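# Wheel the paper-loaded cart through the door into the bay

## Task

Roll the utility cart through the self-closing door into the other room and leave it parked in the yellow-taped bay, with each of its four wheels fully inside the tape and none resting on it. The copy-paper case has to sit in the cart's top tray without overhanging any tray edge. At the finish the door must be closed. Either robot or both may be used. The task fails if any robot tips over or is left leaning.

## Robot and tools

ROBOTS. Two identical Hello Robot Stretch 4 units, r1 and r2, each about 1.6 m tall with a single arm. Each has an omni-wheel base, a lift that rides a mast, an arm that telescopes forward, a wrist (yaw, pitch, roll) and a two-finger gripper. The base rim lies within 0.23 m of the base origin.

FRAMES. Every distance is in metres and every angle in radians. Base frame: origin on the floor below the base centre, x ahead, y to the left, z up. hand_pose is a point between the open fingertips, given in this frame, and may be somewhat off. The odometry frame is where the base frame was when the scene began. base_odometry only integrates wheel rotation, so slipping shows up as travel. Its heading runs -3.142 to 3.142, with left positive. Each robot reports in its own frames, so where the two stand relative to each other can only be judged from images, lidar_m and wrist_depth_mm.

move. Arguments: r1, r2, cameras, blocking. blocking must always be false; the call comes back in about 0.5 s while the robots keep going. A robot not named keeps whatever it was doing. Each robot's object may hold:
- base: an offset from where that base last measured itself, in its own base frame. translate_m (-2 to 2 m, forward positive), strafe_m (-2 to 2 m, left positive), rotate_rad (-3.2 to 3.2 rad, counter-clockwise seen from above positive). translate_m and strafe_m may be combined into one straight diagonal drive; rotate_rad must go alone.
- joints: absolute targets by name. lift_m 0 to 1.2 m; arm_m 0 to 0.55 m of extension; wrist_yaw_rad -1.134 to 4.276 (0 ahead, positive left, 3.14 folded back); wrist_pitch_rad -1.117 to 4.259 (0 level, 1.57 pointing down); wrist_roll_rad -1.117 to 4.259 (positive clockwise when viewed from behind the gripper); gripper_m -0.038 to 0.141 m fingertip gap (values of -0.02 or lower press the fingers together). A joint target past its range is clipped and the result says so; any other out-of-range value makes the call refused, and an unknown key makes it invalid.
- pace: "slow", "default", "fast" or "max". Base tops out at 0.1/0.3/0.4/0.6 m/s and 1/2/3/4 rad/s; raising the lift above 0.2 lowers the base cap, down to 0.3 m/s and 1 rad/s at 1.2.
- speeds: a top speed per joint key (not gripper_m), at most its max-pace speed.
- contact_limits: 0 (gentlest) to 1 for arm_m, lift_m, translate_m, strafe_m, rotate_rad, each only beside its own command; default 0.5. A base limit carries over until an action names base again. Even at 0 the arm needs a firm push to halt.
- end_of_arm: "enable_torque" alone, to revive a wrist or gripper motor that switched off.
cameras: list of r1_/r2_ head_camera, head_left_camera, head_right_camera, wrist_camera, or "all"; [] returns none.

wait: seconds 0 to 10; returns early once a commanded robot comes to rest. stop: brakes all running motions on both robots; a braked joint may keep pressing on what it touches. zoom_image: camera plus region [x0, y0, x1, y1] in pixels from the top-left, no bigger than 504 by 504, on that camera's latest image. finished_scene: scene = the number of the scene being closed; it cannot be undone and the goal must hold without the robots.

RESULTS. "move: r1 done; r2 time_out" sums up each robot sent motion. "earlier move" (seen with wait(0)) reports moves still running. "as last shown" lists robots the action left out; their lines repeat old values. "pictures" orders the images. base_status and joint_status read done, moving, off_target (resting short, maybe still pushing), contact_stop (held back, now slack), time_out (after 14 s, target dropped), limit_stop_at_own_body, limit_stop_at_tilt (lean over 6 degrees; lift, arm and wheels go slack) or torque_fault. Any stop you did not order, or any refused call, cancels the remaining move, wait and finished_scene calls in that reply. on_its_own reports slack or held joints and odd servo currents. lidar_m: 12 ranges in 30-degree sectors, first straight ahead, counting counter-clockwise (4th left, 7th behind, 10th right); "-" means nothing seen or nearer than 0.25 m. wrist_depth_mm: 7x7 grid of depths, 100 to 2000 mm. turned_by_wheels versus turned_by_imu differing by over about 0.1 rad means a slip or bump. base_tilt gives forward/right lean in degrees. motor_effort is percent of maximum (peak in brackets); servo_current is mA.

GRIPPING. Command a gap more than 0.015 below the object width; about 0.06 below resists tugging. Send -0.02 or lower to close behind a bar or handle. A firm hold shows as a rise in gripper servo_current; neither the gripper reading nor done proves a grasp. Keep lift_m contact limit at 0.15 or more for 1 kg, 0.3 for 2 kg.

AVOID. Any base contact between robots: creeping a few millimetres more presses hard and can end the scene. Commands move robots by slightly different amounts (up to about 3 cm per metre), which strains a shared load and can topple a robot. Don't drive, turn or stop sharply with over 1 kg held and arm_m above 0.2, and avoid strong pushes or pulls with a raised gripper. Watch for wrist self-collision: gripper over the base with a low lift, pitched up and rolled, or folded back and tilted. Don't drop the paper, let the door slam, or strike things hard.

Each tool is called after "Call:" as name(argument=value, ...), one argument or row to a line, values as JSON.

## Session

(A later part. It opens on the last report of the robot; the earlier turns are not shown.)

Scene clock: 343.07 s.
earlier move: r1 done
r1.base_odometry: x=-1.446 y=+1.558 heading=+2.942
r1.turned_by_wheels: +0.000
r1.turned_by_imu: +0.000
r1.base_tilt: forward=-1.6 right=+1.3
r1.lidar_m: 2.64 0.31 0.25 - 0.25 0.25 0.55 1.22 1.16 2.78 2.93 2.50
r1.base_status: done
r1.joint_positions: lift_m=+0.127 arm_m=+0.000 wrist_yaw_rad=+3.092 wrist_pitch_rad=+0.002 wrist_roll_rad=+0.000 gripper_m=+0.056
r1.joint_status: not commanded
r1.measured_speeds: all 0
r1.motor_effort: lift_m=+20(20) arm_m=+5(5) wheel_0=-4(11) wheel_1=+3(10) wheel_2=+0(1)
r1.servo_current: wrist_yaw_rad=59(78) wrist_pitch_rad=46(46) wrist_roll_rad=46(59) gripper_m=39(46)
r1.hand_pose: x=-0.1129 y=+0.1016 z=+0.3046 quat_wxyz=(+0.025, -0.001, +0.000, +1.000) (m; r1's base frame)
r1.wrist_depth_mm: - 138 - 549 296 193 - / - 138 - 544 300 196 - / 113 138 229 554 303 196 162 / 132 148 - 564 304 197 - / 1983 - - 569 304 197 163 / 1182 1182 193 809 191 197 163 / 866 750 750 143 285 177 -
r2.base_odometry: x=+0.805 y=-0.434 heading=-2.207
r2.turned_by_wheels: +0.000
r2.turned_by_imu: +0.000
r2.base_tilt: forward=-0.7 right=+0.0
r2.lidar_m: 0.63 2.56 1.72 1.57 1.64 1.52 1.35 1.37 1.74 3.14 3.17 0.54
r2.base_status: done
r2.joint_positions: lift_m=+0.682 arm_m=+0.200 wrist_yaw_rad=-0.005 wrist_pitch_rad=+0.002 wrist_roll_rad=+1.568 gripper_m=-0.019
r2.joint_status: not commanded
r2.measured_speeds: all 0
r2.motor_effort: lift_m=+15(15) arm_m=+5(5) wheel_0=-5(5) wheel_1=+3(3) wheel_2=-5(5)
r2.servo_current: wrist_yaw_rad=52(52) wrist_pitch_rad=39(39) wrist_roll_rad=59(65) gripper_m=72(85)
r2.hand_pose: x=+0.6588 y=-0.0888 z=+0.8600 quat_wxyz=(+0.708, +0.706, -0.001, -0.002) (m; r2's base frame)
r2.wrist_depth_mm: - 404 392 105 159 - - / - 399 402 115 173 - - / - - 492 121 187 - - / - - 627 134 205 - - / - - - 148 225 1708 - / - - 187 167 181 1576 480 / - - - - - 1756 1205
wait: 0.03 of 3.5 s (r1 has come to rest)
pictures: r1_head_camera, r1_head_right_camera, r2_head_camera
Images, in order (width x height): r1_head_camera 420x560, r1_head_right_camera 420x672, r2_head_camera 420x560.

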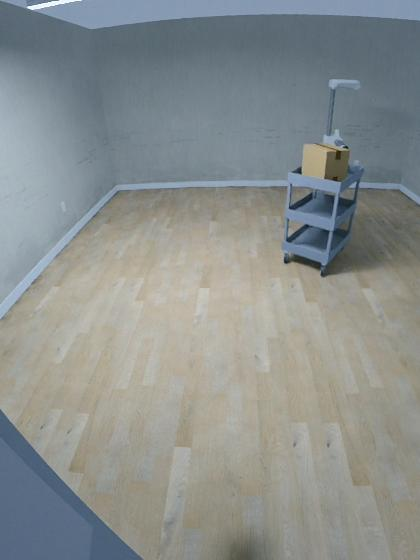

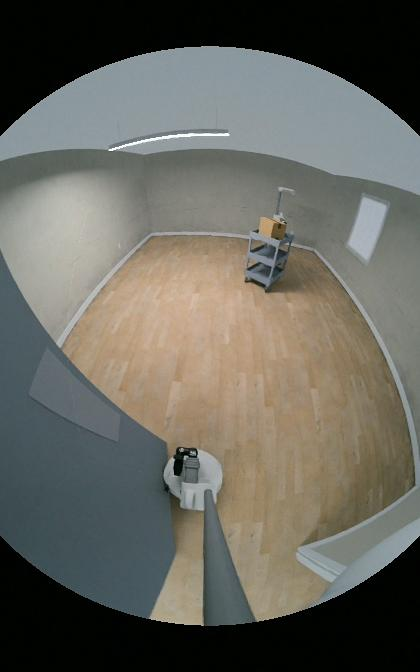

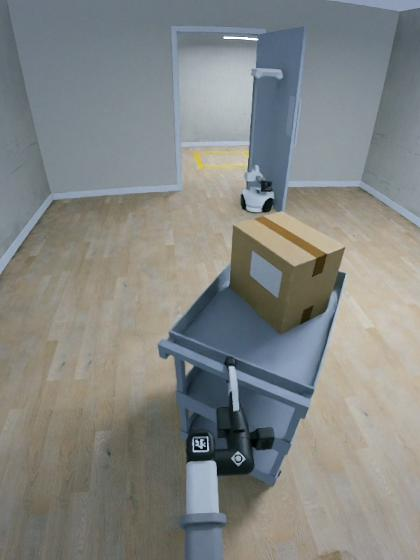

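Call:
move(
  blocking=false,
  r2={"base":{"translate_m":-0.9,"strafe_m":0.08},"pace":"slow"},
  cameras=[],
)

Call:
wait(
  seconds=10,
  cameras=["r2_head_camera"],
)

Scene clock: 368.53 s.
move: r2 moving
r1: as last shown
r1.lidar_m: 2.63 0.30 0.25 - 0.25 0.25 0.55 1.22 1.17 2.78 2.93 2.52
r1.motor_effort: lift_m=+20(20) arm_m=+5(5) wheel_0=-4(4) wheel_1=+3(4) wheel_2=+0(0)
r1.servo_current: wrist_yaw_rad=39(59) wrist_pitch_rad=39(52) wrist_roll_rad=46(59) gripper_m=46(52)
r1.wrist_depth_mm: - 138 - 544 298 193 - / - 138 - 549 301 195 - / 113 138 229 564 301 196 162 / 132 147 - 559 306 196 - / 1983 - - 569 306 198 163 / 1182 1182 194 798 190 198 163 / 854 759 750 143 285 178 -
r2.base_odometry: x=+0.813 y=-0.425 heading=-2.208
r2.turned_by_wheels: +0.000
r2.turned_by_imu: +0.000
r2.base_tilt: forward=-0.7 right=+0.0
r2.lidar_m: 0.63 2.57 1.70 1.56 1.63 1.46 1.35 1.38 1.77 3.13 3.21 0.55
r2.base_status: translate_m moving; strafe_m moving
r2.joint_positions: lift_m=+0.682 arm_m=+0.200 wrist_yaw_rad=-0.005 wrist_pitch_rad=+0.002 wrist_roll_rad=+1.568 gripper_m=-0.019
r2.joint_status: not commanded
r2.measured_speeds: translate_m=-0.049 strafe_m=+0.004 rotate_rad=-0.003 lift_m=+0.000 arm_m=+0.000 wrist_yaw_rad=+0.002 wrist_pitch_rad=+0.000 wrist_roll_rad=+0.000
r2.motor_effort: lift_m=+15(15) arm_m=+5(5) wheel_0=-9(10) wheel_1=-7(8) wheel_2=+11(11)
r2.servo_current: wrist_yaw_rad=59(59) wrist_pitch_rad=39(46) wrist_roll_rad=46(52) gripper_m=78(78)
r2.hand_pose: x=+0.6588 y=-0.0887 z=+0.8600 quat_wxyz=(+0.708, +0.706, -0.001, -0.002) (m; r2's base frame)
r2.wrist_depth_mm: - 402 402 104 160 - - / - 402 402 116 173 - - / - - 492 123 188 - - / - - 634 135 205 - - / - - - 148 225 1808 - / - - 188 168 181 1618 484 / - - - - - 1756 1205
pictures: none
No camera images: "cameras" was empty.

Scene clock: 378.33 s.
earlier move: r2 done
r1.base_odometry: x=-1.446 y=+1.558 heading=+2.942
r1.turned_by_wheels: +0.000
r1.turned_by_imu: -0.001
r1.base_tilt: forward=-1.6 right=+1.3
r1.lidar_m: 5.03 0.34 0.25 - 0.25 0.25 0.52 1.22 1.19 2.76 2.92 3.43
r1.base_status: not commanded
r1.joint_positions: lift_m=+0.127 arm_m=+0.000 wrist_yaw_rad=+3.092 wrist_pitch_rad=+0.002 wrist_roll_rad=+0.000 gripper_m=+0.056
r1.joint_status: not commanded
r1.measured_speeds: all 0
r1.motor_effort: lift_m=+20(20) arm_m=+5(5) wheel_0=-4(5) wheel_1=+3(4) wheel_2=+0(0)
r1.servo_current: wrist_yaw_rad=39(72) wrist_pitch_rad=39(52) wrist_roll_rad=39(72) gripper_m=46(52)
r1.hand_pose: x=-0.1129 y=+0.1016 z=+0.3046 quat_wxyz=(+0.025, -0.001, +0.000, +1.000) (m; r1's base frame)
r1.wrist_depth_mm: - 138 - 549 298 193 - / - 138 - 544 301 195 - / 113 138 230 559 303 196 161 / 132 148 - 554 304 197 - / 1921 - - 569 304 198 163 / 1182 1205 194 798 191 197 163 / 854 759 759 143 283 178 -
r2.base_odometry: x=+1.404 y=+0.243 heading=-2.207
r2.turned_by_wheels: +0.001
r2.turned_by_imu: +0.005
r2.base_tilt: forward=-0.7 right=+0.1
r2.lidar_m: 0.61 2.27 1.55 1.46 0.80 0.54 0.47 0.49 0.65 1.48 3.35 0.60
r2.base_status: done
r2.joint_positions: lift_m=+0.682 arm_m=+0.200 wrist_yaw_rad=+0.002 wrist_pitch_rad=+0.002 wrist_roll_rad=+1.568 gripper_m=-0.019
r2.joint_status: not commanded
r2.measured_speeds: all 0
r2.motor_effort: lift_m=+15(15) arm_m=+5(5) wheel_0=-2(11) wheel_1=-3(9) wheel_2=+8(14)
r2.servo_current: wrist_yaw_rad=39(59) wrist_pitch_rad=39(46) wrist_roll_rad=46(65) gripper_m=72(85)
r2.hand_pose: x=+0.6595 y=-0.0867 z=+0.8600 quat_wxyz=(+0.708, +0.706, +0.001, +0.000) (m; r2's base frame)
r2.wrist_depth_mm: - - - 150 206 1576 - / - - 549 154 211 768 - / - 480 455 158 217 - - / - - 488 163 223 - - / - - 564 168 231 - - / - - 186 173 180 1921 - / - - - - - 1430 492
wait: 9.80 of 10 s (r2 has come to rest)
pictures: r2_head_camera
Images, in order (width x height): r2_head_camera 420x560.

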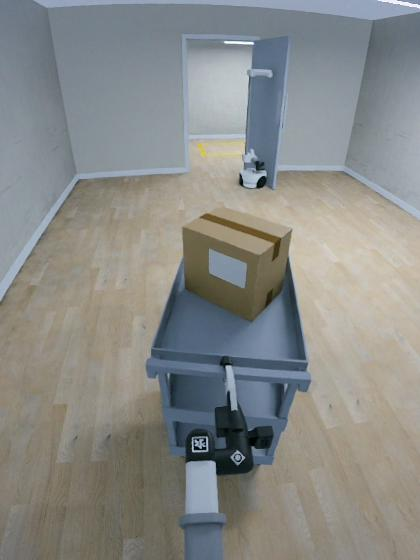

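Call:
move(
  blocking=false,
  r2={"base":{"translate_m":1.3},"pace":"slow"},
  cameras=[],
)

Call:
wait(
  seconds=7,
  cameras=["r2_head_camera"],
)

Call:
wait(
  seconds=8,
  cameras=["r2_head_camera","r1_head_right_camera"],
)

Scene clock: 383.93 s.
move: r2 moving
r1: as last shown
r1.turned_by_imu: +0.000
r1.base_tilt: forward=-1.6 right=+1.2
r1.lidar_m: 5.03 0.35 0.25 - 0.25 0.25 0.53 1.22 1.19 2.76 2.93 3.42
r1.servo_current: wrist_yaw_rad=33(65) wrist_pitch_rad=46(46) wrist_roll_rad=52(65) gripper_m=46(46)
r1.wrist_depth_mm: - 137 - 549 298 193 - / - 138 - 554 300 195 - / 113 138 229 554 301 196 162 / 132 148 - 564 304 196 - / 1983 - - 564 306 197 163 / 1160 1205 194 798 191 196 163 / 842 759 759 143 283 178 -
r2.base_odometry: x=+1.397 y=+0.233 heading=-2.207
r2.turned_by_wheels: +0.000
r2.turned_by_imu: +0.001
r2.base_tilt: forward=-0.7 right=+0.1
r2.lidar_m: 0.62 2.28 1.55 1.44 0.80 0.54 0.50 0.50 0.64 1.47 3.37 0.61
r2.base_status: translate_m moving
r2.joint_positions: lift_m=+0.682 arm_m=+0.200 wrist_yaw_rad=+0.002 wrist_pitch_rad=+0.002 wrist_roll_rad=+1.568 gripper_m=-0.019
r2.joint_status: not commanded
r2.measured_speeds: translate_m=+0.048 strafe_m=+0.000 rotate_rad=+0.000 lift_m=+0.000 arm_m=+0.000 wrist_yaw_rad=+0.000 wrist_pitch_rad=+0.000 wrist_roll_rad=+0.000
r2.motor_effort: lift_m=+15(15) arm_m=+4(5) wheel_0=+7(11) wheel_1=+7(8) wheel_2=-10(10)
r2.servo_current: wrist_yaw_rad=46(59) wrist_pitch_rad=46(46) wrist_roll_rad=52(59) gripper_m=72(85)
r2.hand_pose: x=+0.6595 y=-0.0867 z=+0.8600 quat_wxyz=(+0.708, +0.706, +0.001, +0.000) (m; r2's base frame)
r2.wrist_depth_mm: - - - 150 205 1576 - / - - 544 154 211 759 - / - 480 452 158 217 - - / - - 488 163 224 - - / - - 569 169 230 - - / - - 186 174 180 1921 - / - - - - - 1397 492
pictures: none
No camera images: "cameras" was empty.

Scene clock: 390.93 s.
earlier move: r2 moving
r1.base_odometry: x=-1.446 y=+1.558 heading=+2.942
r1.turned_by_wheels: +0.000
r1.turned_by_imu: +0.000
r1.base_tilt: forward=-1.6 right=+1.3
r1.lidar_m: 2.88 0.33 0.25 - 0.25 0.25 0.54 1.24 1.18 2.76 2.93 2.76
r1.base_status: not commanded
r1.joint_positions: lift_m=+0.127 arm_m=+0.000 wrist_yaw_rad=+3.092 wrist_pitch_rad=+0.002 wrist_roll_rad=+0.000 gripper_m=+0.056
r1.joint_status: not commanded
r1.measured_speeds: all 0
r1.motor_effort: lift_m=+20(20) arm_m=+5(5) wheel_0=-4(5) wheel_1=+3(4) wheel_2=+0(0)
r1.servo_current: wrist_yaw_rad=39(78) wrist_pitch_rad=39(52) wrist_roll_rad=52(78) gripper_m=39(52)
r1.hand_pose: x=-0.1129 y=+0.1016 z=+0.3046 quat_wxyz=(+0.025, -0.001, +0.000, +1.000) (m; r1's base frame)
r1.wrist_depth_mm: - 137 - 544 298 193 - / - 138 - 549 301 195 - / 113 138 228 559 303 196 162 / 132 148 - 559 304 197 - / 1921 - - 569 304 196 163 / 1182 1205 194 788 191 197 163 / 854 750 759 143 283 178 -
r2.base_odometry: x=+0.988 y=-0.320 heading=-2.207
r2.turned_by_wheels: +0.000
r2.turned_by_imu: +0.002
r2.base_tilt: forward=-0.7 right=+0.1
r2.lidar_m: 0.63 2.40 1.60 1.50 1.53 1.28 1.18 1.21 1.56 3.22 3.30 0.55
r2.base_status: translate_m moving
r2.joint_positions: lift_m=+0.682 arm_m=+0.200 wrist_yaw_rad=+0.001 wrist_pitch_rad=+0.002 wrist_roll_rad=+1.568 gripper_m=-0.019
r2.joint_status: not commanded
r2.measured_speeds: translate_m=+0.100 strafe_m=-0.001 rotate_rad=+0.002 lift_m=+0.000 arm_m=+0.000 wrist_yaw_rad=+0.000 wrist_pitch_rad=+0.000 wrist_roll_rad=+0.000
r2.motor_effort: lift_m=+15(15) arm_m=+4(5) wheel_0=+5(15) wheel_1=+6(9) wheel_2=-8(13)
r2.servo_current: wrist_yaw_rad=46(72) wrist_pitch_rad=46(46) wrist_roll_rad=52(65) gripper_m=78(85)
r2.hand_pose: x=+0.6593 y=-0.0873 z=+0.8600 quat_wxyz=(+0.708, +0.706, +0.001, +0.000) (m; r2's base frame)
r2.wrist_depth_mm: - 407 404 104 157 - - / - 397 394 111 171 - - / - - 488 119 185 - - / - - 647 132 204 - - / - - - 146 225 1756 - / - - 187 167 182 1661 488 / - - - - - 1499 1229
wait: 7.00 s; no rest
pictures: r2_head_camera
Images, in order (width x height): r2_head_camera 420x560.

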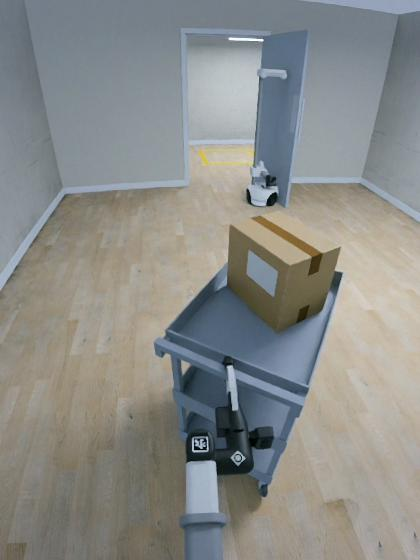

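Scene clock: 397.77 s.
earlier move: r2 time_out
r1.base_odometry: x=-1.446 y=+1.558 heading=+2.942
r1.turned_by_wheels: +0.000
r1.turned_by_imu: +0.000
r1.base_tilt: forward=-1.6 right=+1.3
r1.lidar_m: 2.35 0.33 0.25 - 0.25 0.25 0.56 1.24 1.17 2.78 2.92 2.20
r1.base_status: not commanded
r1.joint_positions: lift_m=+0.127 arm_m=+0.000 wrist_yaw_rad=+3.092 wrist_pitch_rad=+0.002 wrist_roll_rad=+0.000 gripper_m=+0.056
r1.joint_status: not commanded
r1.measured_speeds: all 0
r1.motor_effort: lift_m=+20(20) arm_m=+5(5) wheel_0=-4(5) wheel_1=+3(4) wheel_2=+0(0)
r1.servo_current: wrist_yaw_rad=39(78) wrist_pitch_rad=39(52) wrist_roll_rad=46(78) gripper_m=39(52)
r1.hand_pose: x=-0.1129 y=+0.1016 z=+0.3046 quat_wxyz=(+0.025, -0.001, +0.000, +1.000) (m; r1's base frame)
r1.wrist_depth_mm: - 137 - 549 298 193 - / - 138 - 549 300 195 - / 113 138 229 564 303 196 162 / 132 147 - 554 304 196 - / 1983 - - 564 304 198 162 / 1182 1182 194 798 191 198 163 / 854 750 759 143 286 178 -
r2.base_odometry: x=+0.632 y=-0.803 heading=-2.207
r2.turned_by_wheels: +0.000
r2.turned_by_imu: +0.002
r2.base_tilt: forward=-0.6 right=+0.1
r2.lidar_m: 0.64 2.45 1.70 1.52 1.56 1.93 1.77 1.78 2.31 3.17 3.24 0.51
r2.base_status: translate_m time_out (by the wheels' count: +1.300 of +1.300)
r2.joint_positions: lift_m=+0.682 arm_m=+0.200 wrist_yaw_rad=+0.000 wrist_pitch_rad=+0.002 wrist_roll_rad=+1.568 gripper_m=-0.019
r2.joint_status: not commanded
r2.measured_speeds: all 0
r2.motor_effort: lift_m=+15(15) arm_m=+4(5) wheel_0=+0(15) wheel_1=+0(9) wheel_2=+0(13)
r2.servo_current: wrist_yaw_rad=52(72) wrist_pitch_rad=39(52) wrist_roll_rad=46(65) gripper_m=78(85)
r2.hand_pose: x=+0.6593 y=-0.0874 z=+0.8600 quat_wxyz=(+0.708, +0.706, +0.001, +0.000) (m; r2's base frame)
r2.wrist_depth_mm: - 355 355 - 123 - - / - 525 462 - 138 - - / - - - - 163 - - / - - - - 185 1499 - / - - - 119 222 1661 480 / - - 187 150 181 1661 449 / - - - - - 379 1060
wait: 6.83 of 8 s (r2 has come to rest)
pictures: r1_head_right_camera, r2_head_camera
Images, in order (width x height): r1_head_right_camera 420x672, r2_head_camera 420x560.

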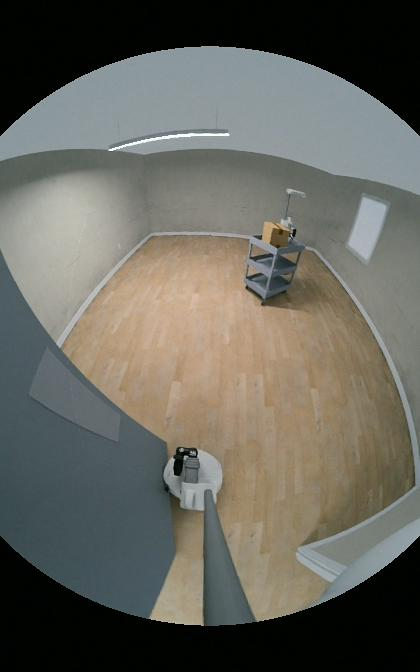

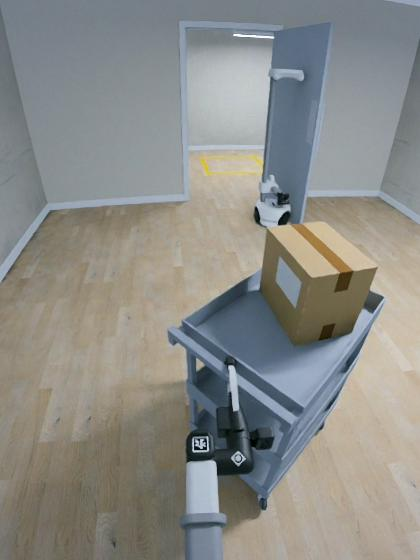

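Call:
move(
  blocking=false,
  r2={"base":{"strafe_m":-0.45,"translate_m":0.05},"pace":"slow"},
  cameras=[],
)

Call:
wait(
  seconds=8,
  cameras=["r2_head_camera"],
)

Scene clock: 412.90 s.
move: r2 moving
r1: as last shown
r1.lidar_m: 2.34 0.34 0.25 - 0.25 0.25 0.56 1.22 1.15 2.77 2.93 2.19
r1.motor_effort: lift_m=+20(20) arm_m=+5(5) wheel_0=-4(4) wheel_1=+3(4) wheel_2=+0(0)
r1.servo_current: wrist_yaw_rad=59(72) wrist_pitch_rad=46(46) wrist_roll_rad=39(65) gripper_m=39(46)
r1.wrist_depth_mm: - 138 - 549 297 194 - / - 138 - 549 301 195 - / 113 138 230 554 303 197 161 / 132 148 - 564 303 196 - / 1983 - - 569 306 197 163 / 1205 1182 194 798 191 198 163 / 842 750 750 143 285 178 -
r2.base_odometry: x=+0.620 y=-0.796 heading=-2.206
r2.turned_by_wheels: +0.000
r2.turned_by_imu: +0.001
r2.base_tilt: forward=-0.6 right=+0.0
r2.lidar_m: 0.62 2.49 1.69 1.53 1.59 1.88 1.76 1.82 2.31 3.17 3.21 0.52
r2.base_status: translate_m moving; strafe_m moving
r2.joint_positions: lift_m=+0.682 arm_m=+0.200 wrist_yaw_rad=+0.000 wrist_pitch_rad=+0.002 wrist_roll_rad=+1.568 gripper_m=-0.019
r2.joint_status: not commanded
r2.measured_speeds: translate_m=+0.005 strafe_m=-0.052 rotate_rad=+0.003 lift_m=+0.000 arm_m=+0.000 wrist_yaw_rad=+0.000 wrist_pitch_rad=+0.000 wrist_roll_rad=+0.000
r2.motor_effort: lift_m=+15(15) arm_m=+5(5) wheel_0=+18(18) wheel_1=-6(8) wheel_2=-5(7)
r2.servo_current: wrist_yaw_rad=46(59) wrist_pitch_rad=39(46) wrist_roll_rad=39(52) gripper_m=78(78)
r2.hand_pose: x=+0.6593 y=-0.0874 z=+0.8600 quat_wxyz=(+0.708, +0.706, +0.001, +0.000) (m; r2's base frame)
r2.wrist_depth_mm: - 355 357 - - 120 - / - 530 473 - 135 - - / - - - - 160 - - / - - - - 183 559 530 / - - - 114 220 1661 480 / - - 187 139 181 1576 445 / - - - - - 387 1060
pictures: none
No camera images: "cameras" was empty.

Scene clock: 418.13 s.
earlier move: r2 done
r1.base_odometry: x=-1.446 y=+1.558 heading=+2.942
r1.turned_by_wheels: +0.000
r1.turned_by_imu: +0.000
r1.base_tilt: forward=-1.6 right=+1.3
r1.lidar_m: 2.03 0.35 0.25 - 0.25 0.25 0.51 1.20 1.17 2.75 2.94 2.03
r1.base_status: not commanded
r1.joint_positions: lift_m=+0.127 arm_m=+0.000 wrist_yaw_rad=+3.092 wrist_pitch_rad=+0.002 wrist_roll_rad=+0.000 gripper_m=+0.056
r1.joint_status: not commanded
r1.measured_speeds: all 0
r1.motor_effort: lift_m=+20(20) arm_m=+5(5) wheel_0=-4(5) wheel_1=+3(4) wheel_2=+0(0)
r1.servo_current: wrist_yaw_rad=33(72) wrist_pitch_rad=39(52) wrist_roll_rad=26(72) gripper_m=39(46)
r1.hand_pose: x=-0.1129 y=+0.1016 z=+0.3046 quat_wxyz=(+0.025, -0.001, +0.000, +1.000) (m; r1's base frame)
r1.wrist_depth_mm: - 137 - 549 297 194 - / - 138 - 554 301 196 - / 114 138 230 559 301 196 162 / 132 148 - 559 304 197 - / 1921 - - 569 304 197 163 / 1182 1205 194 778 191 197 163 / 854 759 750 143 286 178 -
r2.base_odometry: x=+0.240 y=-0.576 heading=-2.207
r2.turned_by_wheels: +0.000
r2.turned_by_imu: +0.002
r2.base_tilt: forward=-0.7 right=+0.1
r2.lidar_m: 0.62 3.17 2.16 1.98 2.07 1.91 1.78 1.81 2.34 2.69 2.81 0.60
r2.base_status: done
r2.joint_positions: lift_m=+0.682 arm_m=+0.200 wrist_yaw_rad=+0.004 wrist_pitch_rad=+0.002 wrist_roll_rad=+1.568 gripper_m=-0.019
r2.joint_status: not commanded
r2.measured_speeds: all 0
r2.motor_effort: lift_m=+15(15) arm_m=+4(5) wheel_0=+7(18) wheel_1=-3(8) wheel_2=-4(7)
r2.servo_current: wrist_yaw_rad=46(65) wrist_pitch_rad=33(52) wrist_roll_rad=52(65) gripper_m=72(85)
r2.hand_pose: x=+0.6596 y=-0.0862 z=+0.8600 quat_wxyz=(+0.708, +0.706, +0.002, +0.001) (m; r2's base frame)
r2.wrist_depth_mm: - - - 146 200 1537 - / - - 535 151 207 768 - / - 473 452 155 214 - - / - - 492 160 222 - - / - - 569 167 230 - - / - - 187 173 181 1921 - / - - - - - 1499 492
wait: 5.23 of 8 s (r2 has come to rest)
pictures: r2_head_camera
Images, in order (width x height): r2_head_camera 420x560.

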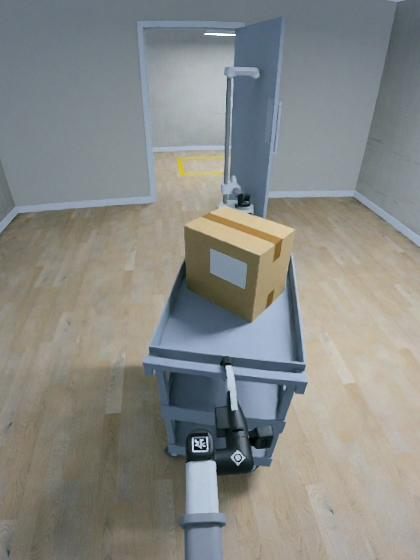

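Call:
move(
  blocking=false,
  r2={"base":{"strafe_m":-0.17,"translate_m":0.02},"pace":"slow"},
  cameras=[],
)

Call:
wait(
  seconds=5,
  cameras=["r2_head_camera"],
)

Scene clock: 422.53 s.
move: r2 moving
r1: as last shown
r1.lidar_m: 2.05 0.31 0.25 - 0.25 0.25 0.54 1.22 1.18 2.77 2.90 2.03
r1.motor_effort: lift_m=+20(20) arm_m=+5(5) wheel_0=-4(4) wheel_1=+3(4) wheel_2=+0(0)
r1.servo_current: wrist_yaw_rad=72(72) wrist_pitch_rad=46(46) wrist_roll_rad=52(59) gripper_m=46(46)
r1.wrist_depth_mm: - 137 - 549 300 193 - / - 138 - 554 300 195 - / 113 138 229 554 301 196 162 / 132 148 - 559 304 197 - / 1863 - - 569 306 198 163 / 1182 1229 195 809 191 198 163 / 842 750 750 143 285 178 -
r2.base_odometry: x=+0.228 y=-0.569 heading=-2.207
r2.turned_by_wheels: +0.000
r2.turned_by_imu: +0.001
r2.base_tilt: forward=-0.7 right=+0.1
r2.lidar_m: 0.63 3.18 2.19 1.99 2.07 1.93 1.77 1.83 2.36 2.71 2.77 0.60
r2.base_status: translate_m moving; strafe_m moving
r2.joint_positions: lift_m=+0.682 arm_m=+0.200 wrist_yaw_rad=+0.004 wrist_pitch_rad=+0.002 wrist_roll_rad=+1.568 gripper_m=-0.019
r2.joint_status: not commanded
r2.measured_speeds: translate_m=+0.006 strafe_m=-0.053 rotate_rad=+0.003 lift_m=+0.000 arm_m=+0.000 wrist_yaw_rad=+0.000 wrist_pitch_rad=+0.000 wrist_roll_rad=+0.000
r2.motor_effort: lift_m=+15(15) arm_m=+4(5) wheel_0=+10(14) wheel_1=-6(7) wheel_2=-3(5)
r2.servo_current: wrist_yaw_rad=52(59) wrist_pitch_rad=39(46) wrist_roll_rad=46(59) gripper_m=78(85)
r2.hand_pose: x=+0.6596 y=-0.0862 z=+0.8600 quat_wxyz=(+0.708, +0.706, +0.002, +0.001) (m; r2's base frame)
r2.wrist_depth_mm: - - - 147 202 1537 - / - - 544 152 209 768 - / - 484 449 156 216 - - / - - 488 161 222 - - / - - 569 167 230 - - / - - 187 174 181 - - / - - - - - 1537 492
pictures: none
No camera images: "cameras" was empty.

Scene clock: 424.93 s.
earlier move: r2 done
r1.base_odometry: x=-1.446 y=+1.558 heading=+2.942
r1.turned_by_wheels: +0.000
r1.turned_by_imu: +0.000
r1.base_tilt: forward=-1.6 right=+1.3
r1.lidar_m: 1.97 0.34 0.25 - 0.25 0.26 0.54 1.21 1.19 2.77 2.91 2.00
r1.base_status: not commanded
r1.joint_positions: lift_m=+0.127 arm_m=+0.000 wrist_yaw_rad=+3.092 wrist_pitch_rad=+0.002 wrist_roll_rad=+0.000 gripper_m=+0.056
r1.joint_status: not commanded
r1.measured_speeds: all 0
r1.motor_effort: lift_m=+20(20) arm_m=+5(5) wheel_0=-4(5) wheel_1=+3(4) wheel_2=+0(0)
r1.servo_current: wrist_yaw_rad=33(72) wrist_pitch_rad=52(52) wrist_roll_rad=52(59) gripper_m=46(46)
r1.hand_pose: x=-0.1129 y=+0.1016 z=+0.3046 quat_wxyz=(+0.025, -0.001, +0.000, +1.000) (m; r1's base frame)
r1.wrist_depth_mm: - 137 - 549 297 193 - / - 138 - 549 301 196 - / 113 139 230 549 303 196 162 / 132 148 - 559 303 196 - / 1921 - - 569 306 197 163 / 1205 1205 194 788 191 198 162 / 866 759 750 143 286 179 -
r2.base_odometry: x=+0.092 y=-0.491 heading=-2.207
r2.turned_by_wheels: +0.000
r2.turned_by_imu: +0.001
r2.base_tilt: forward=-0.7 right=+0.0
r2.lidar_m: 0.58 3.44 2.32 2.16 2.24 1.95 1.78 1.83 2.36 2.56 2.61 0.62
r2.base_status: done
r2.joint_positions: lift_m=+0.682 arm_m=+0.200 wrist_yaw_rad=+0.004 wrist_pitch_rad=+0.002 wrist_roll_rad=+1.568 gripper_m=-0.019
r2.joint_status: not commanded
r2.measured_speeds: all 0
r2.motor_effort: lift_m=+15(15) arm_m=+5(5) wheel_0=+6(14) wheel_1=-4(7) wheel_2=-4(6)
r2.servo_current: wrist_yaw_rad=46(59) wrist_pitch_rad=39(46) wrist_roll_rad=59(59) gripper_m=85(91)
r2.hand_pose: x=+0.6596 y=-0.0862 z=+0.8600 quat_wxyz=(+0.708, +0.706, +0.002, +0.001) (m; r2's base frame)
r2.wrist_depth_mm: - - - 174 234 1661 1160 / - - - 174 234 1661 - / - - 585 174 234 831 - / - - 462 234 234 831 - / - - 500 175 236 831 - / - - 186 175 181 - - / - - - - - 1661 -
wait: 2.40 of 5 s (r2 has come to rest)
pictures: r2_head_camera
Images, in order (width x height): r2_head_camera 420x560.

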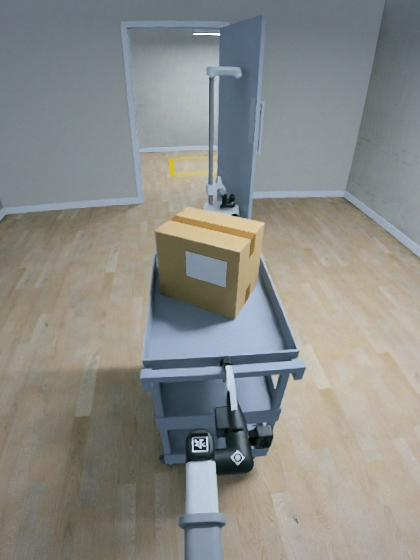

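Call:
move(
  blocking=false,
  r2={"base":{"strafe_m":-0.24,"translate_m":0.03},"pace":"slow"},
  cameras=[],
)

Call:
wait(
  seconds=5,
  cameras=[],
)

Call:
move(
  blocking=false,
  r2={"base":{"strafe_m":0.2,"translate_m":0.5},"pace":"slow"},
  cameras=["r2_head_camera"],
)

Call:
wait(
  seconds=7,
  cameras=["r2_head_camera"],
)

Scene clock: 438.47 s.
move: r2 moving
r1: as last shown
r1.lidar_m: 1.96 0.34 0.25 - 0.25 0.25 0.54 1.23 1.18 2.77 2.89 2.01
r1.motor_effort: lift_m=+20(20) arm_m=+5(5) wheel_0=-4(4) wheel_1=+3(4) wheel_2=+0(0)
r1.servo_current: wrist_yaw_rad=46(65) wrist_pitch_rad=39(46) wrist_roll_rad=65(65) gripper_m=39(46)
r1.wrist_depth_mm: - 137 - 544 297 194 - / - 138 - 559 303 195 - / 113 138 229 559 300 196 162 / 132 147 - 564 304 197 - / 1921 - - 569 306 196 163 / 1205 1182 193 788 190 198 162 / 831 759 750 143 283 178 -
r2.base_odometry: x=+0.080 y=-0.485 heading=-2.207
r2.turned_by_wheels: +0.000
r2.turned_by_imu: +0.000
r2.base_tilt: forward=-0.7 right=+0.0
r2.lidar_m: 0.57 3.50 2.36 2.15 2.24 1.93 1.76 1.85 2.36 2.53 2.59 0.63
r2.base_status: translate_m moving; strafe_m moving
r2.joint_positions: lift_m=+0.682 arm_m=+0.200 wrist_yaw_rad=+0.004 wrist_pitch_rad=+0.002 wrist_roll_rad=+1.568 gripper_m=-0.019
r2.joint_status: not commanded
r2.measured_speeds: translate_m=+0.007 strafe_m=-0.052 rotate_rad=+0.000 lift_m=+0.000 arm_m=+0.000 wrist_yaw_rad=+0.000 wrist_pitch_rad=+0.000 wrist_roll_rad=+0.000
r2.motor_effort: lift_m=+15(15) arm_m=+4(5) wheel_0=+9(14) wheel_1=-5(8) wheel_2=-5(6)
r2.servo_current: wrist_yaw_rad=46(59) wrist_pitch_rad=33(46) wrist_roll_rad=46(52) gripper_m=78(78)
r2.hand_pose: x=+0.6596 y=-0.0862 z=+0.8600 quat_wxyz=(+0.708, +0.706, +0.002, +0.001) (m; r2's base frame)
r2.wrist_depth_mm: - - - 176 236 1661 1182 / - - - 176 236 1708 517 / - - 603 175 236 831 - / - - 473 235 235 842 - / - - 500 175 235 831 - / - - 186 174 181 - - / - - 609 - - 1576 -
pictures: none
No camera images: "cameras" was empty.

Scene clock: 441.60 s.
earlier move: r2 done
r1.base_odometry: x=-1.446 y=+1.558 heading=+2.942
r1.turned_by_wheels: +0.000
r1.turned_by_imu: +0.000
r1.base_tilt: forward=-1.6 right=+1.3
r1.lidar_m: 1.91 0.32 0.25 - 0.25 0.25 0.52 1.20 1.17 2.77 2.94 2.03
r1.base_status: not commanded
r1.joint_positions: lift_m=+0.127 arm_m=+0.000 wrist_yaw_rad=+3.092 wrist_pitch_rad=+0.002 wrist_roll_rad=+0.000 gripper_m=+0.056
r1.joint_status: not commanded
r1.measured_speeds: all 0
r1.motor_effort: lift_m=+20(20) arm_m=+5(5) wheel_0=-5(5) wheel_1=+3(4) wheel_2=+0(0)
r1.servo_current: wrist_yaw_rad=59(78) wrist_pitch_rad=39(52) wrist_roll_rad=39(65) gripper_m=39(52)
r1.hand_pose: x=-0.1129 y=+0.1016 z=+0.3046 quat_wxyz=(+0.025, -0.001, +0.000, +1.000) (m; r1's base frame)
r1.wrist_depth_mm: - 138 - 544 297 195 - / - 138 - 554 300 195 - / 113 138 229 559 303 196 162 / 132 148 - 564 304 197 - / 1983 - - 574 304 197 163 / 1160 1205 194 798 191 198 163 / 842 741 741 143 283 178 -
r2.base_odometry: x=-0.119 y=-0.373 heading=-2.207
r2.turned_by_wheels: +0.000
r2.turned_by_imu: +0.001
r2.base_tilt: forward=-0.7 right=+0.1
r2.lidar_m: 0.52 0.67 2.61 2.40 2.47 1.96 1.79 1.83 2.37 2.31 2.38 0.64
r2.base_status: done
r2.joint_positions: lift_m=+0.682 arm_m=+0.200 wrist_yaw_rad=+0.004 wrist_pitch_rad=+0.002 wrist_roll_rad=+1.568 gripper_m=-0.019
r2.joint_status: not commanded
r2.measured_speeds: all 0
r2.motor_effort: lift_m=+15(15) arm_m=+4(5) wheel_0=+6(14) wheel_1=-3(8) wheel_2=-5(6)
r2.servo_current: wrist_yaw_rad=46(59) wrist_pitch_rad=39(46) wrist_roll_rad=52(65) gripper_m=78(85)
r2.hand_pose: x=+0.6596 y=-0.0862 z=+0.8600 quat_wxyz=(+0.708, +0.706, +0.002, +0.001) (m; r2's base frame)
r2.wrist_depth_mm: - - - 255 310 1464 1098 / - - - 279 290 1464 1118 / - - - 208 274 1708 512 / - - - 197 255 820 - / - - 504 186 242 842 - / - - 187 175 180 809 - / - - 477 - 221 - -
wait: 3.13 of 5 s (r2 has come to rest)
pictures: none
No camera images: "cameras" was empty.

Scene clock: 442.10 s.
move: r2 moving
r1: as last shown
r1.lidar_m: 1.94 0.34 0.25 - 0.25 0.25 0.54 1.22 1.19 2.77 2.90 2.06
r1.motor_effort: lift_m=+20(20) arm_m=+5(5) wheel_0=-4(4) wheel_1=+3(4) wheel_2=+0(0)
r1.servo_current: wrist_yaw_rad=46(59) wrist_pitch_rad=46(46) wrist_roll_rad=52(59) gripper_m=39(46)
r1.wrist_depth_mm: - 138 - 549 297 193 - / - 138 - 554 301 196 - / 113 138 229 559 303 196 162 / 132 148 - 564 304 197 - / 1921 - - 564 307 197 163 / 1182 1182 194 798 191 197 163 / 842 750 759 143 285 179 -
r2.base_odometry: x=-0.122 y=-0.385 heading=-2.208
r2.turned_by_wheels: +0.000
r2.turned_by_imu: +0.000
r2.base_tilt: forward=-0.7 right=+0.1
r2.lidar_m: 0.54 0.72 2.58 2.38 2.48 1.95 1.80 1.84 2.39 2.32 2.38 0.68
r2.base_status: translate_m moving; strafe_m moving
r2.joint_positions: lift_m=+0.682 arm_m=+0.200 wrist_yaw_rad=-0.002 wrist_pitch_rad=+0.002 wrist_roll_rad=+1.568 gripper_m=-0.019
r2.joint_status: not commanded
r2.measured_speeds: translate_m=+0.049 strafe_m=+0.019 rotate_rad=-0.003 lift_m=+0.000 arm_m=+0.000 wrist_yaw_rad=-0.021 wrist_pitch_rad=+0.000 wrist_roll_rad=+0.000
r2.motor_effort: lift_m=+15(15) arm_m=+4(5) wheel_0=+3(10) wheel_1=+9(11) wheel_2=-14(14)
r2.servo_current: wrist_yaw_rad=46(52) wrist_pitch_rad=39(46) wrist_roll_rad=52(59) gripper_m=78(85)
r2.hand_pose: x=+0.6590 y=-0.0881 z=+0.8600 quat_wxyz=(+0.708, +0.706, +0.000, -0.001) (m; r2's base frame)
r2.wrist_depth_mm: - - - 258 - 1576 1098 / - - - 286 301 329 329 / - - - 211 277 1756 500 / - - - 198 256 1756 - / - - 535 186 242 842 - / - - 187 173 179 - - / - - 469 - 219 - -
pictures: r2_head_camera
Images, in order (width x height): r2_head_camera 420x560.

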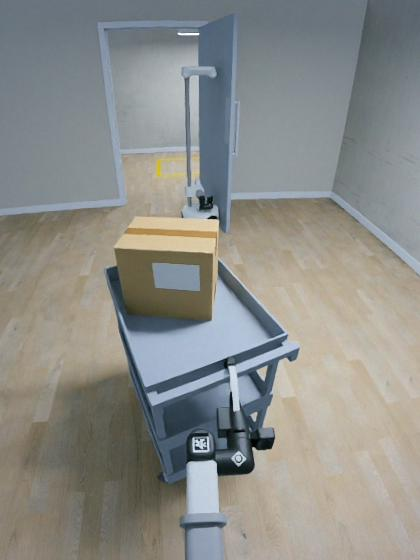

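Scene clock: 448.20 s.
earlier move: r2 done
r1.base_odometry: x=-1.446 y=+1.558 heading=+2.942
r1.turned_by_wheels: +0.000
r1.turned_by_imu: +0.000
r1.base_tilt: forward=-1.6 right=+1.3
r1.lidar_m: 1.45 0.34 0.25 - 0.25 0.25 0.52 1.24 1.18 2.75 2.92 1.48
r1.base_status: not commanded
r1.joint_positions: lift_m=+0.127 arm_m=+0.000 wrist_yaw_rad=+3.092 wrist_pitch_rad=+0.002 wrist_roll_rad=+0.000 gripper_m=+0.056
r1.joint_status: not commanded
r1.measured_speeds: all 0
r1.motor_effort: lift_m=+20(20) arm_m=+5(5) wheel_0=-4(5) wheel_1=+3(4) wheel_2=+0(0)
r1.servo_current: wrist_yaw_rad=52(78) wrist_pitch_rad=39(52) wrist_roll_rad=46(72) gripper_m=39(46)
r1.hand_pose: x=-0.1129 y=+0.1016 z=+0.3046 quat_wxyz=(+0.025, -0.001, +0.000, +1.000) (m; r1's base frame)
r1.wrist_depth_mm: - 137 - 544 297 194 - / - 138 - 549 300 195 - / 113 138 230 559 303 196 162 / 132 148 - 569 303 196 - / 1921 - - 569 304 197 163 / 1205 1182 193 798 191 198 164 / 842 750 759 143 285 179 -
r2.base_odometry: x=-0.255 y=-0.893 heading=-2.207
r2.turned_by_wheels: +0.000
r2.turned_by_imu: -0.002
r2.base_tilt: forward=-0.6 right=+0.1
r2.lidar_m: 0.59 3.57 2.46 2.24 2.30 2.50 2.31 2.35 2.62 2.47 2.51 0.62
r2.base_status: done
r2.joint_positions: lift_m=+0.682 arm_m=+0.200 wrist_yaw_rad=-0.005 wrist_pitch_rad=+0.002 wrist_roll_rad=+1.568 gripper_m=-0.019
r2.joint_status: not commanded
r2.measured_speeds: all 0
r2.motor_effort: lift_m=+15(15) arm_m=+4(5) wheel_0=+1(10) wheel_1=+5(11) wheel_2=-7(16)
r2.servo_current: wrist_yaw_rad=52(59) wrist_pitch_rad=46(46) wrist_roll_rad=39(65) gripper_m=78(85)
r2.hand_pose: x=+0.6588 y=-0.0888 z=+0.8600 quat_wxyz=(+0.708, +0.706, -0.001, -0.002) (m; r2's base frame)
r2.wrist_depth_mm: - - - 174 235 1708 1182 / - - - 174 234 1618 - / - - 585 174 235 831 - / - 488 466 234 235 - - / - - 500 174 233 842 - / - - 187 174 179 - - / - - - - - 1708 -
wait: 6.10 of 7 s (r2 has come to rest)
pictures: r2_head_camera
Images, in order (width x height): r2_head_camera 420x560.

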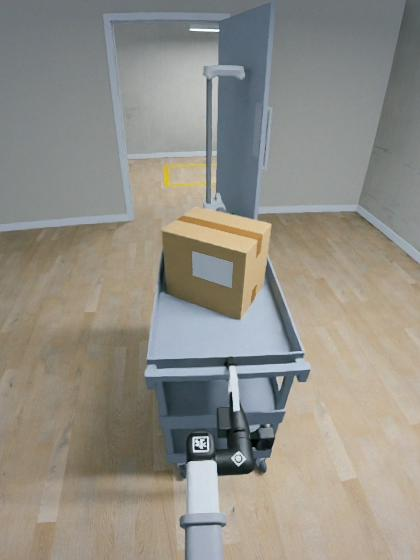

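Call:
move(
  blocking=false,
  r2={"base":{"strafe_m":0.78,"translate_m":-0.5},"pace":"slow"},
  cameras=[],
)

Call:
wait(
  seconds=10,
  cameras=[],
)

Call:
move(
  blocking=false,
  r2={"base":{"translate_m":-0.9},"pace":"slow"},
  cameras=[],
)

Call:
wait(
  seconds=10,
  cameras=["r2_head_camera"],
)

Scene clock: 463.67 s.
move: r2 moving
r1: as last shown
r1.lidar_m: 1.48 0.39 0.25 - 0.25 0.25 0.51 1.22 1.19 2.78 2.92 1.48
r1.motor_effort: lift_m=+20(20) arm_m=+5(5) wheel_0=-4(4) wheel_1=+3(3) wheel_2=+0(0)
r1.servo_current: wrist_yaw_rad=39(72) wrist_pitch_rad=46(46) wrist_roll_rad=33(52) gripper_m=39(46)
r1.wrist_depth_mm: - 138 - 544 298 193 - / - 138 - 549 301 195 - / 113 138 229 559 306 196 162 / 132 148 - 564 304 197 - / 1983 - - 564 304 197 163 / 1182 1182 194 798 190 197 163 / 842 750 750 143 285 178 -
r2.base_odometry: x=-0.243 y=-0.895 heading=-2.207
r2.turned_by_wheels: +0.000
r2.turned_by_imu: +0.000
r2.base_tilt: forward=-0.6 right=+0.1
r2.lidar_m: 0.57 3.56 2.42 2.23 2.29 2.49 2.30 2.35 2.65 2.48 2.52 0.62
r2.base_status: translate_m moving; strafe_m moving
r2.joint_positions: lift_m=+0.682 arm_m=+0.200 wrist_yaw_rad=-0.005 wrist_pitch_rad=+0.002 wrist_roll_rad=+1.568 gripper_m=-0.019
r2.joint_status: not commanded
r2.measured_speeds: translate_m=-0.026 strafe_m=+0.041 rotate_rad=-0.001 lift_m=+0.000 arm_m=+0.000 wrist_yaw_rad=+0.000 wrist_pitch_rad=+0.000 wrist_roll_rad=+0.000
r2.motor_effort: lift_m=+15(15) arm_m=+5(5) wheel_0=-10(13) wheel_1=+2(7) wheel_2=+7(7)
r2.servo_current: wrist_yaw_rad=46(65) wrist_pitch_rad=33(46) wrist_roll_rad=59(59) gripper_m=78(85)
r2.hand_pose: x=+0.6588 y=-0.0888 z=+0.8600 quat_wxyz=(+0.708, +0.706, -0.001, -0.002) (m; r2's base frame)
r2.wrist_depth_mm: - - - 172 231 1618 1160 / - - - 173 233 1576 - / - - 574 173 233 831 - / - 480 466 235 234 - - / - - 508 174 234 831 - / - - 187 174 179 - - / - - - - - 1708 -
pictures: none
No camera images: "cameras" was empty.

Scene clock: 473.67 s.
earlier move: r2 moving
r1.base_odometry: x=-1.446 y=+1.558 heading=+2.942
r1.turned_by_wheels: +0.000
r1.turned_by_imu: -0.001
r1.base_tilt: forward=-1.6 right=+1.3
r1.lidar_m: 2.45 0.32 0.25 - 0.25 0.25 0.52 1.23 1.19 2.77 2.89 2.13
r1.base_status: not commanded
r1.joint_positions: lift_m=+0.127 arm_m=+0.000 wrist_yaw_rad=+3.092 wrist_pitch_rad=+0.002 wrist_roll_rad=+0.000 gripper_m=+0.056
r1.joint_status: not commanded
r1.measured_speeds: all 0
r1.motor_effort: lift_m=+20(20) arm_m=+5(5) wheel_0=-4(5) wheel_1=+3(4) wheel_2=+0(0)
r1.servo_current: wrist_yaw_rad=59(72) wrist_pitch_rad=46(52) wrist_roll_rad=46(65) gripper_m=39(52)
r1.hand_pose: x=-0.1129 y=+0.1016 z=+0.3046 quat_wxyz=(+0.025, -0.001, +0.000, +1.000) (m; r1's base frame)
r1.wrist_depth_mm: - 138 - 544 298 194 - / - 138 - 549 300 195 - / 113 138 230 554 303 196 162 / 132 148 - 564 304 197 - / 1921 - - 569 304 198 163 / 1182 1205 193 788 191 197 163 / 842 750 768 143 285 178 -
r2.base_odometry: x=+0.669 y=-0.955 heading=-2.207
r2.turned_by_wheels: +0.000
r2.turned_by_imu: -0.003
r2.base_tilt: forward=-0.6 right=+0.1
r2.lidar_m: 0.64 2.30 1.56 1.42 1.45 1.93 1.88 1.92 2.48 3.28 3.37 0.48
r2.base_status: translate_m moving; strafe_m moving
r2.joint_positions: lift_m=+0.682 arm_m=+0.200 wrist_yaw_rad=-0.007 wrist_pitch_rad=+0.002 wrist_roll_rad=+1.568 gripper_m=-0.019
r2.joint_status: not commanded
r2.measured_speeds: all 0
r2.motor_effort: lift_m=+15(15) arm_m=+4(5) wheel_0=-4(17) wheel_1=+3(7) wheel_2=+3(11)
r2.servo_current: wrist_yaw_rad=72(72) wrist_pitch_rad=39(46) wrist_roll_rad=46(65) gripper_m=72(85)
r2.hand_pose: x=+0.6586 y=-0.0894 z=+0.8600 quat_wxyz=(+0.708, +0.706, -0.002, -0.003) (m; r2's base frame)
r2.wrist_depth_mm: - - - - - - - / - - - - - - - / - - - - - - - / - - - - - 1397 492 / - - - - - 1576 462 / - - 185 111 171 402 410 / - - - - - 1756 1182
wait: 10.00 s; no rest
pictures: none
No camera images: "cameras" was empty.

Scene clock: 474.17 s.
move: r2 moving
r1: as last shown
r1.turned_by_imu: +0.000
r1.lidar_m: 2.44 0.31 0.25 - 0.25 0.25 0.51 1.23 1.17 2.77 2.93 2.15
r1.servo_current: wrist_yaw_rad=59(65) wrist_pitch_rad=39(46) wrist_roll_rad=59(72) gripper_m=46(46)
r1.wrist_depth_mm: - 138 - 544 298 193 - / - 138 - 549 301 196 - / 113 138 228 559 303 196 161 / 132 148 - 559 304 196 - / 1983 - - 574 306 198 163 / 1205 1229 193 798 191 197 163 / 842 750 750 143 285 178 -
r2.base_odometry: x=+0.677 y=-0.945 heading=-2.207
r2.turned_by_wheels: +0.000
r2.turned_by_imu: +0.000
r2.base_tilt: forward=-0.7 right=+0.0
r2.lidar_m: 0.61 2.35 1.58 1.41 1.44 1.90 1.86 1.92 2.47 3.27 3.33 0.51
r2.base_status: translate_m moving
r2.joint_positions: lift_m=+0.682 arm_m=+0.200 wrist_yaw_rad=-0.003 wrist_pitch_rad=+0.002 wrist_roll_rad=+1.568 gripper_m=-0.019
r2.joint_status: not commanded
r2.measured_speeds: translate_m=-0.049 strafe_m=-0.001 rotate_rad=-0.001 lift_m=+0.000 arm_m=+0.000 wrist_yaw_rad=+0.003 wrist_pitch_rad=+0.000 wrist_roll_rad=+0.000
r2.motor_effort: lift_m=+15(15) arm_m=+4(4) wheel_0=-7(10) wheel_1=-8(9) wheel_2=+12(12)
r2.servo_current: wrist_yaw_rad=46(72) wrist_pitch_rad=33(46) wrist_roll_rad=39(52) gripper_m=72(85)
r2.hand_pose: x=+0.6590 y=-0.0883 z=+0.8600 quat_wxyz=(+0.708, +0.706, -0.001, -0.002) (m; r2's base frame)
r2.wrist_depth_mm: - - - - - - - / - - - - - - - / - - - - - - - / - - - - - 1430 492 / - - - - - 1618 459 / - - - 111 172 402 430 / - - - - - 1756 1182
pictures: none
No camera images: "cameras" was empty.

Scene clock: 483.93 s.
earlier move: r2 done
r1.base_odometry: x=-1.446 y=+1.558 heading=+2.942
r1.turned_by_wheels: +0.000
r1.turned_by_imu: -0.001
r1.base_tilt: forward=-1.6 right=+1.3
r1.lidar_m: 5.02 0.36 0.25 - 0.25 0.25 0.53 1.21 1.17 2.77 2.89 3.01
r1.base_status: not commanded
r1.joint_positions: lift_m=+0.127 arm_m=+0.000 wrist_yaw_rad=+3.092 wrist_pitch_rad=+0.002 wrist_roll_rad=+0.000 gripper_m=+0.056
r1.joint_status: not commanded
r1.measured_speeds: all 0
r1.motor_effort: lift_m=+20(20) arm_m=+5(5) wheel_0=-4(5) wheel_1=+4(4) wheel_2=+0(0)
r1.servo_current: wrist_yaw_rad=46(78) wrist_pitch_rad=39(52) wrist_roll_rad=39(72) gripper_m=39(52)
r1.hand_pose: x=-0.1129 y=+0.1016 z=+0.3046 quat_wxyz=(+0.025, -0.001, +0.000, +1.000) (m; r1's base frame)
r1.wrist_depth_mm: - 137 - 549 298 193 - / - 138 - 554 301 195 - / 113 138 229 549 303 196 162 / 132 148 - 559 306 196 - / 1983 - - 564 306 197 163 / 1182 1205 193 788 190 197 163 / 842 759 750 143 285 178 -
r2.base_odometry: x=+1.204 y=-0.231 heading=-2.207
r2.turned_by_wheels: +0.000
r2.turned_by_imu: +0.003
r2.base_tilt: forward=-0.7 right=+0.1
r2.lidar_m: 0.51 0.65 1.42 1.36 1.40 1.07 1.00 1.01 1.29 2.91 3.44 0.69
r2.base_status: done
r2.joint_positions: lift_m=+0.682 arm_m=+0.200 wrist_yaw_rad=+0.004 wrist_pitch_rad=+0.002 wrist_roll_rad=+1.568 gripper_m=-0.019
r2.joint_status: not commanded
r2.measured_speeds: all 0
r2.motor_effort: lift_m=+15(15) arm_m=+4(5) wheel_0=-1(10) wheel_1=-4(9) wheel_2=+9(13)
r2.servo_current: wrist_yaw_rad=46(72) wrist_pitch_rad=46(52) wrist_roll_rad=52(65) gripper_m=78(85)
r2.hand_pose: x=+0.6596 y=-0.0864 z=+0.8600 quat_wxyz=(+0.708, +0.706, +0.002, +0.001) (m; r2's base frame)
r2.wrist_depth_mm: - - - 256 - 1618 1160 / - - - 290 309 327 325 / - - - 213 281 1708 504 / - - - 200 258 1808 - / - - 549 187 243 831 - / - - 186 174 180 778 - / - - 466 - 220 - -
wait: 9.77 of 10 s (r2 has come to rest)
pictures: r2_head_camera
Images, in order (width x height): r2_head_camera 420x560.

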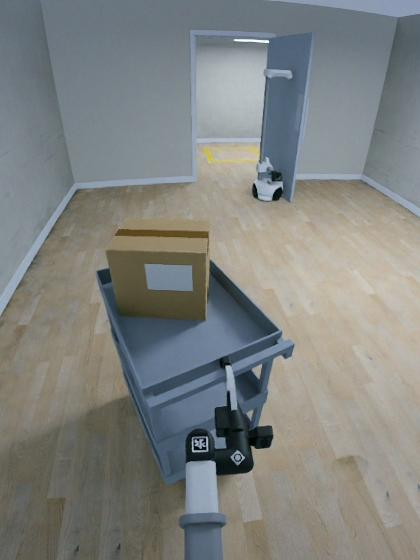

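Call:
move(
  blocking=false,
  r2={"base":{"strafe_m":0.38},"pace":"slow"},
  cameras=[],
)

Call:
wait(
  seconds=6,
  cameras=["r2_head_camera"],
)

Scene clock: 495.07 s.
move: r2 moving
r1: as last shown
r1.turned_by_imu: +0.000
r1.lidar_m: 5.03 0.34 0.25 - 0.25 0.25 0.55 1.24 1.18 2.76 2.89 3.01
r1.motor_effort: lift_m=+20(20) arm_m=+5(5) wheel_0=-4(4) wheel_1=+3(3) wheel_2=+0(0)
r1.servo_current: wrist_yaw_rad=59(65) wrist_pitch_rad=46(46) wrist_roll_rad=26(59) gripper_m=39(46)
r1.wrist_depth_mm: - 138 - 539 298 194 - / - 138 - 554 300 196 - / 113 138 229 554 301 196 162 / 132 148 - 554 304 196 - / 1983 - - 559 306 198 163 / 1205 1205 194 798 190 197 163 / 842 750 750 143 286 178 -
r2.base_odometry: x=+1.215 y=-0.240 heading=-2.207
r2.turned_by_wheels: +0.000
r2.turned_by_imu: +0.000
r2.base_tilt: forward=-0.7 right=+0.1
r2.lidar_m: 0.51 0.69 1.42 1.36 1.37 1.08 1.00 1.02 1.31 2.91 3.46 0.67
r2.base_status: strafe_m moving
r2.joint_positions: lift_m=+0.682 arm_m=+0.200 wrist_yaw_rad=+0.001 wrist_pitch_rad=+0.002 wrist_roll_rad=+1.568 gripper_m=-0.019
r2.joint_status: not commanded
r2.measured_speeds: translate_m=+0.000 strafe_m=+0.056 rotate_rad=-0.002 lift_m=+0.000 arm_m=+0.000 wrist_yaw_rad=-0.025 wrist_pitch_rad=+0.000 wrist_roll_rad=+0.000
r2.motor_effort: lift_m=+15(15) arm_m=+4(4) wheel_0=-6(12) wheel_1=+6(8) wheel_2=+0(8)
r2.servo_current: wrist_yaw_rad=46(59) wrist_pitch_rad=39(46) wrist_roll_rad=46(59) gripper_m=78(85)
r2.hand_pose: x=+0.6594 y=-0.0871 z=+0.8600 quat_wxyz=(+0.708, +0.706, +0.001, +0.000) (m; r2's base frame)
r2.wrist_depth_mm: - - - 260 - 1708 1160 / - - - 291 314 327 327 / - - - 216 283 1708 500 / - - - 200 259 1863 - / - - 574 187 244 854 - / - - 187 173 180 788 - / - - 466 - 218 - -
pictures: none
No camera images: "cameras" was empty.

Scene clock: 499.50 s.
earlier move: r2 done
r1.base_odometry: x=-1.446 y=+1.558 heading=+2.942
r1.turned_by_wheels: +0.000
r1.turned_by_imu: +0.000
r1.base_tilt: forward=-1.6 right=+1.3
r1.lidar_m: 5.03 0.31 0.25 - 0.25 0.26 0.55 1.23 1.17 2.77 2.91 3.04
r1.base_status: not commanded
r1.joint_positions: lift_m=+0.127 arm_m=+0.000 wrist_yaw_rad=+3.092 wrist_pitch_rad=+0.002 wrist_roll_rad=+0.000 gripper_m=+0.056
r1.joint_status: not commanded
r1.measured_speeds: all 0
r1.motor_effort: lift_m=+20(20) arm_m=+5(5) wheel_0=-4(5) wheel_1=+3(4) wheel_2=+0(0)
r1.servo_current: wrist_yaw_rad=59(72) wrist_pitch_rad=39(52) wrist_roll_rad=46(72) gripper_m=39(52)
r1.hand_pose: x=-0.1129 y=+0.1016 z=+0.3046 quat_wxyz=(+0.025, -0.001, +0.000, +1.000) (m; r1's base frame)
r1.wrist_depth_mm: - 137 - 549 298 193 - / - 138 - 554 301 196 - / 113 138 230 559 303 196 162 / 132 148 - 559 304 197 - / 1983 - - 574 306 198 163 / 1205 1182 194 798 191 197 163 / 866 750 750 143 283 178 -
r2.base_odometry: x=+1.509 y=-0.457 heading=-2.207
r2.turned_by_wheels: +0.000
r2.turned_by_imu: -0.001
r2.base_tilt: forward=-0.7 right=+0.1
r2.lidar_m: 0.58 1.57 1.03 0.97 1.01 1.10 1.04 1.04 1.38 2.97 3.81 0.62
r2.base_status: done
r2.joint_positions: lift_m=+0.682 arm_m=+0.200 wrist_yaw_rad=-0.007 wrist_pitch_rad=+0.002 wrist_roll_rad=+1.568 gripper_m=-0.019
r2.joint_status: not commanded
r2.measured_speeds: all 0
r2.motor_effort: lift_m=+15(15) arm_m=+4(5) wheel_0=-5(16) wheel_1=+3(8) wheel_2=-1(8)
r2.servo_current: wrist_yaw_rad=59(65) wrist_pitch_rad=39(46) wrist_roll_rad=52(59) gripper_m=72(85)
r2.hand_pose: x=+0.6586 y=-0.0895 z=+0.8600 quat_wxyz=(+0.708, +0.706, -0.002, -0.003) (m; r2's base frame)
r2.wrist_depth_mm: - - - 179 241 1576 1182 / - - - 179 239 1708 559 / - - 654 178 238 831 - / - - 469 236 236 842 - / - - 488 175 236 831 - / - - 186 175 181 - - / - - 585 - - 124 -
wait: 4.43 of 6 s (r2 has come to rest)
pictures: r2_head_camera
Images, in order (width x height): r2_head_camera 420x560.

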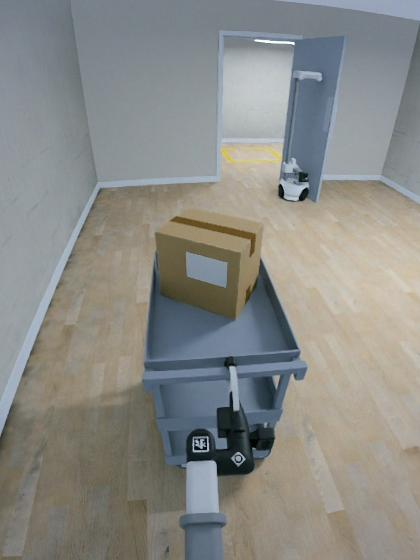

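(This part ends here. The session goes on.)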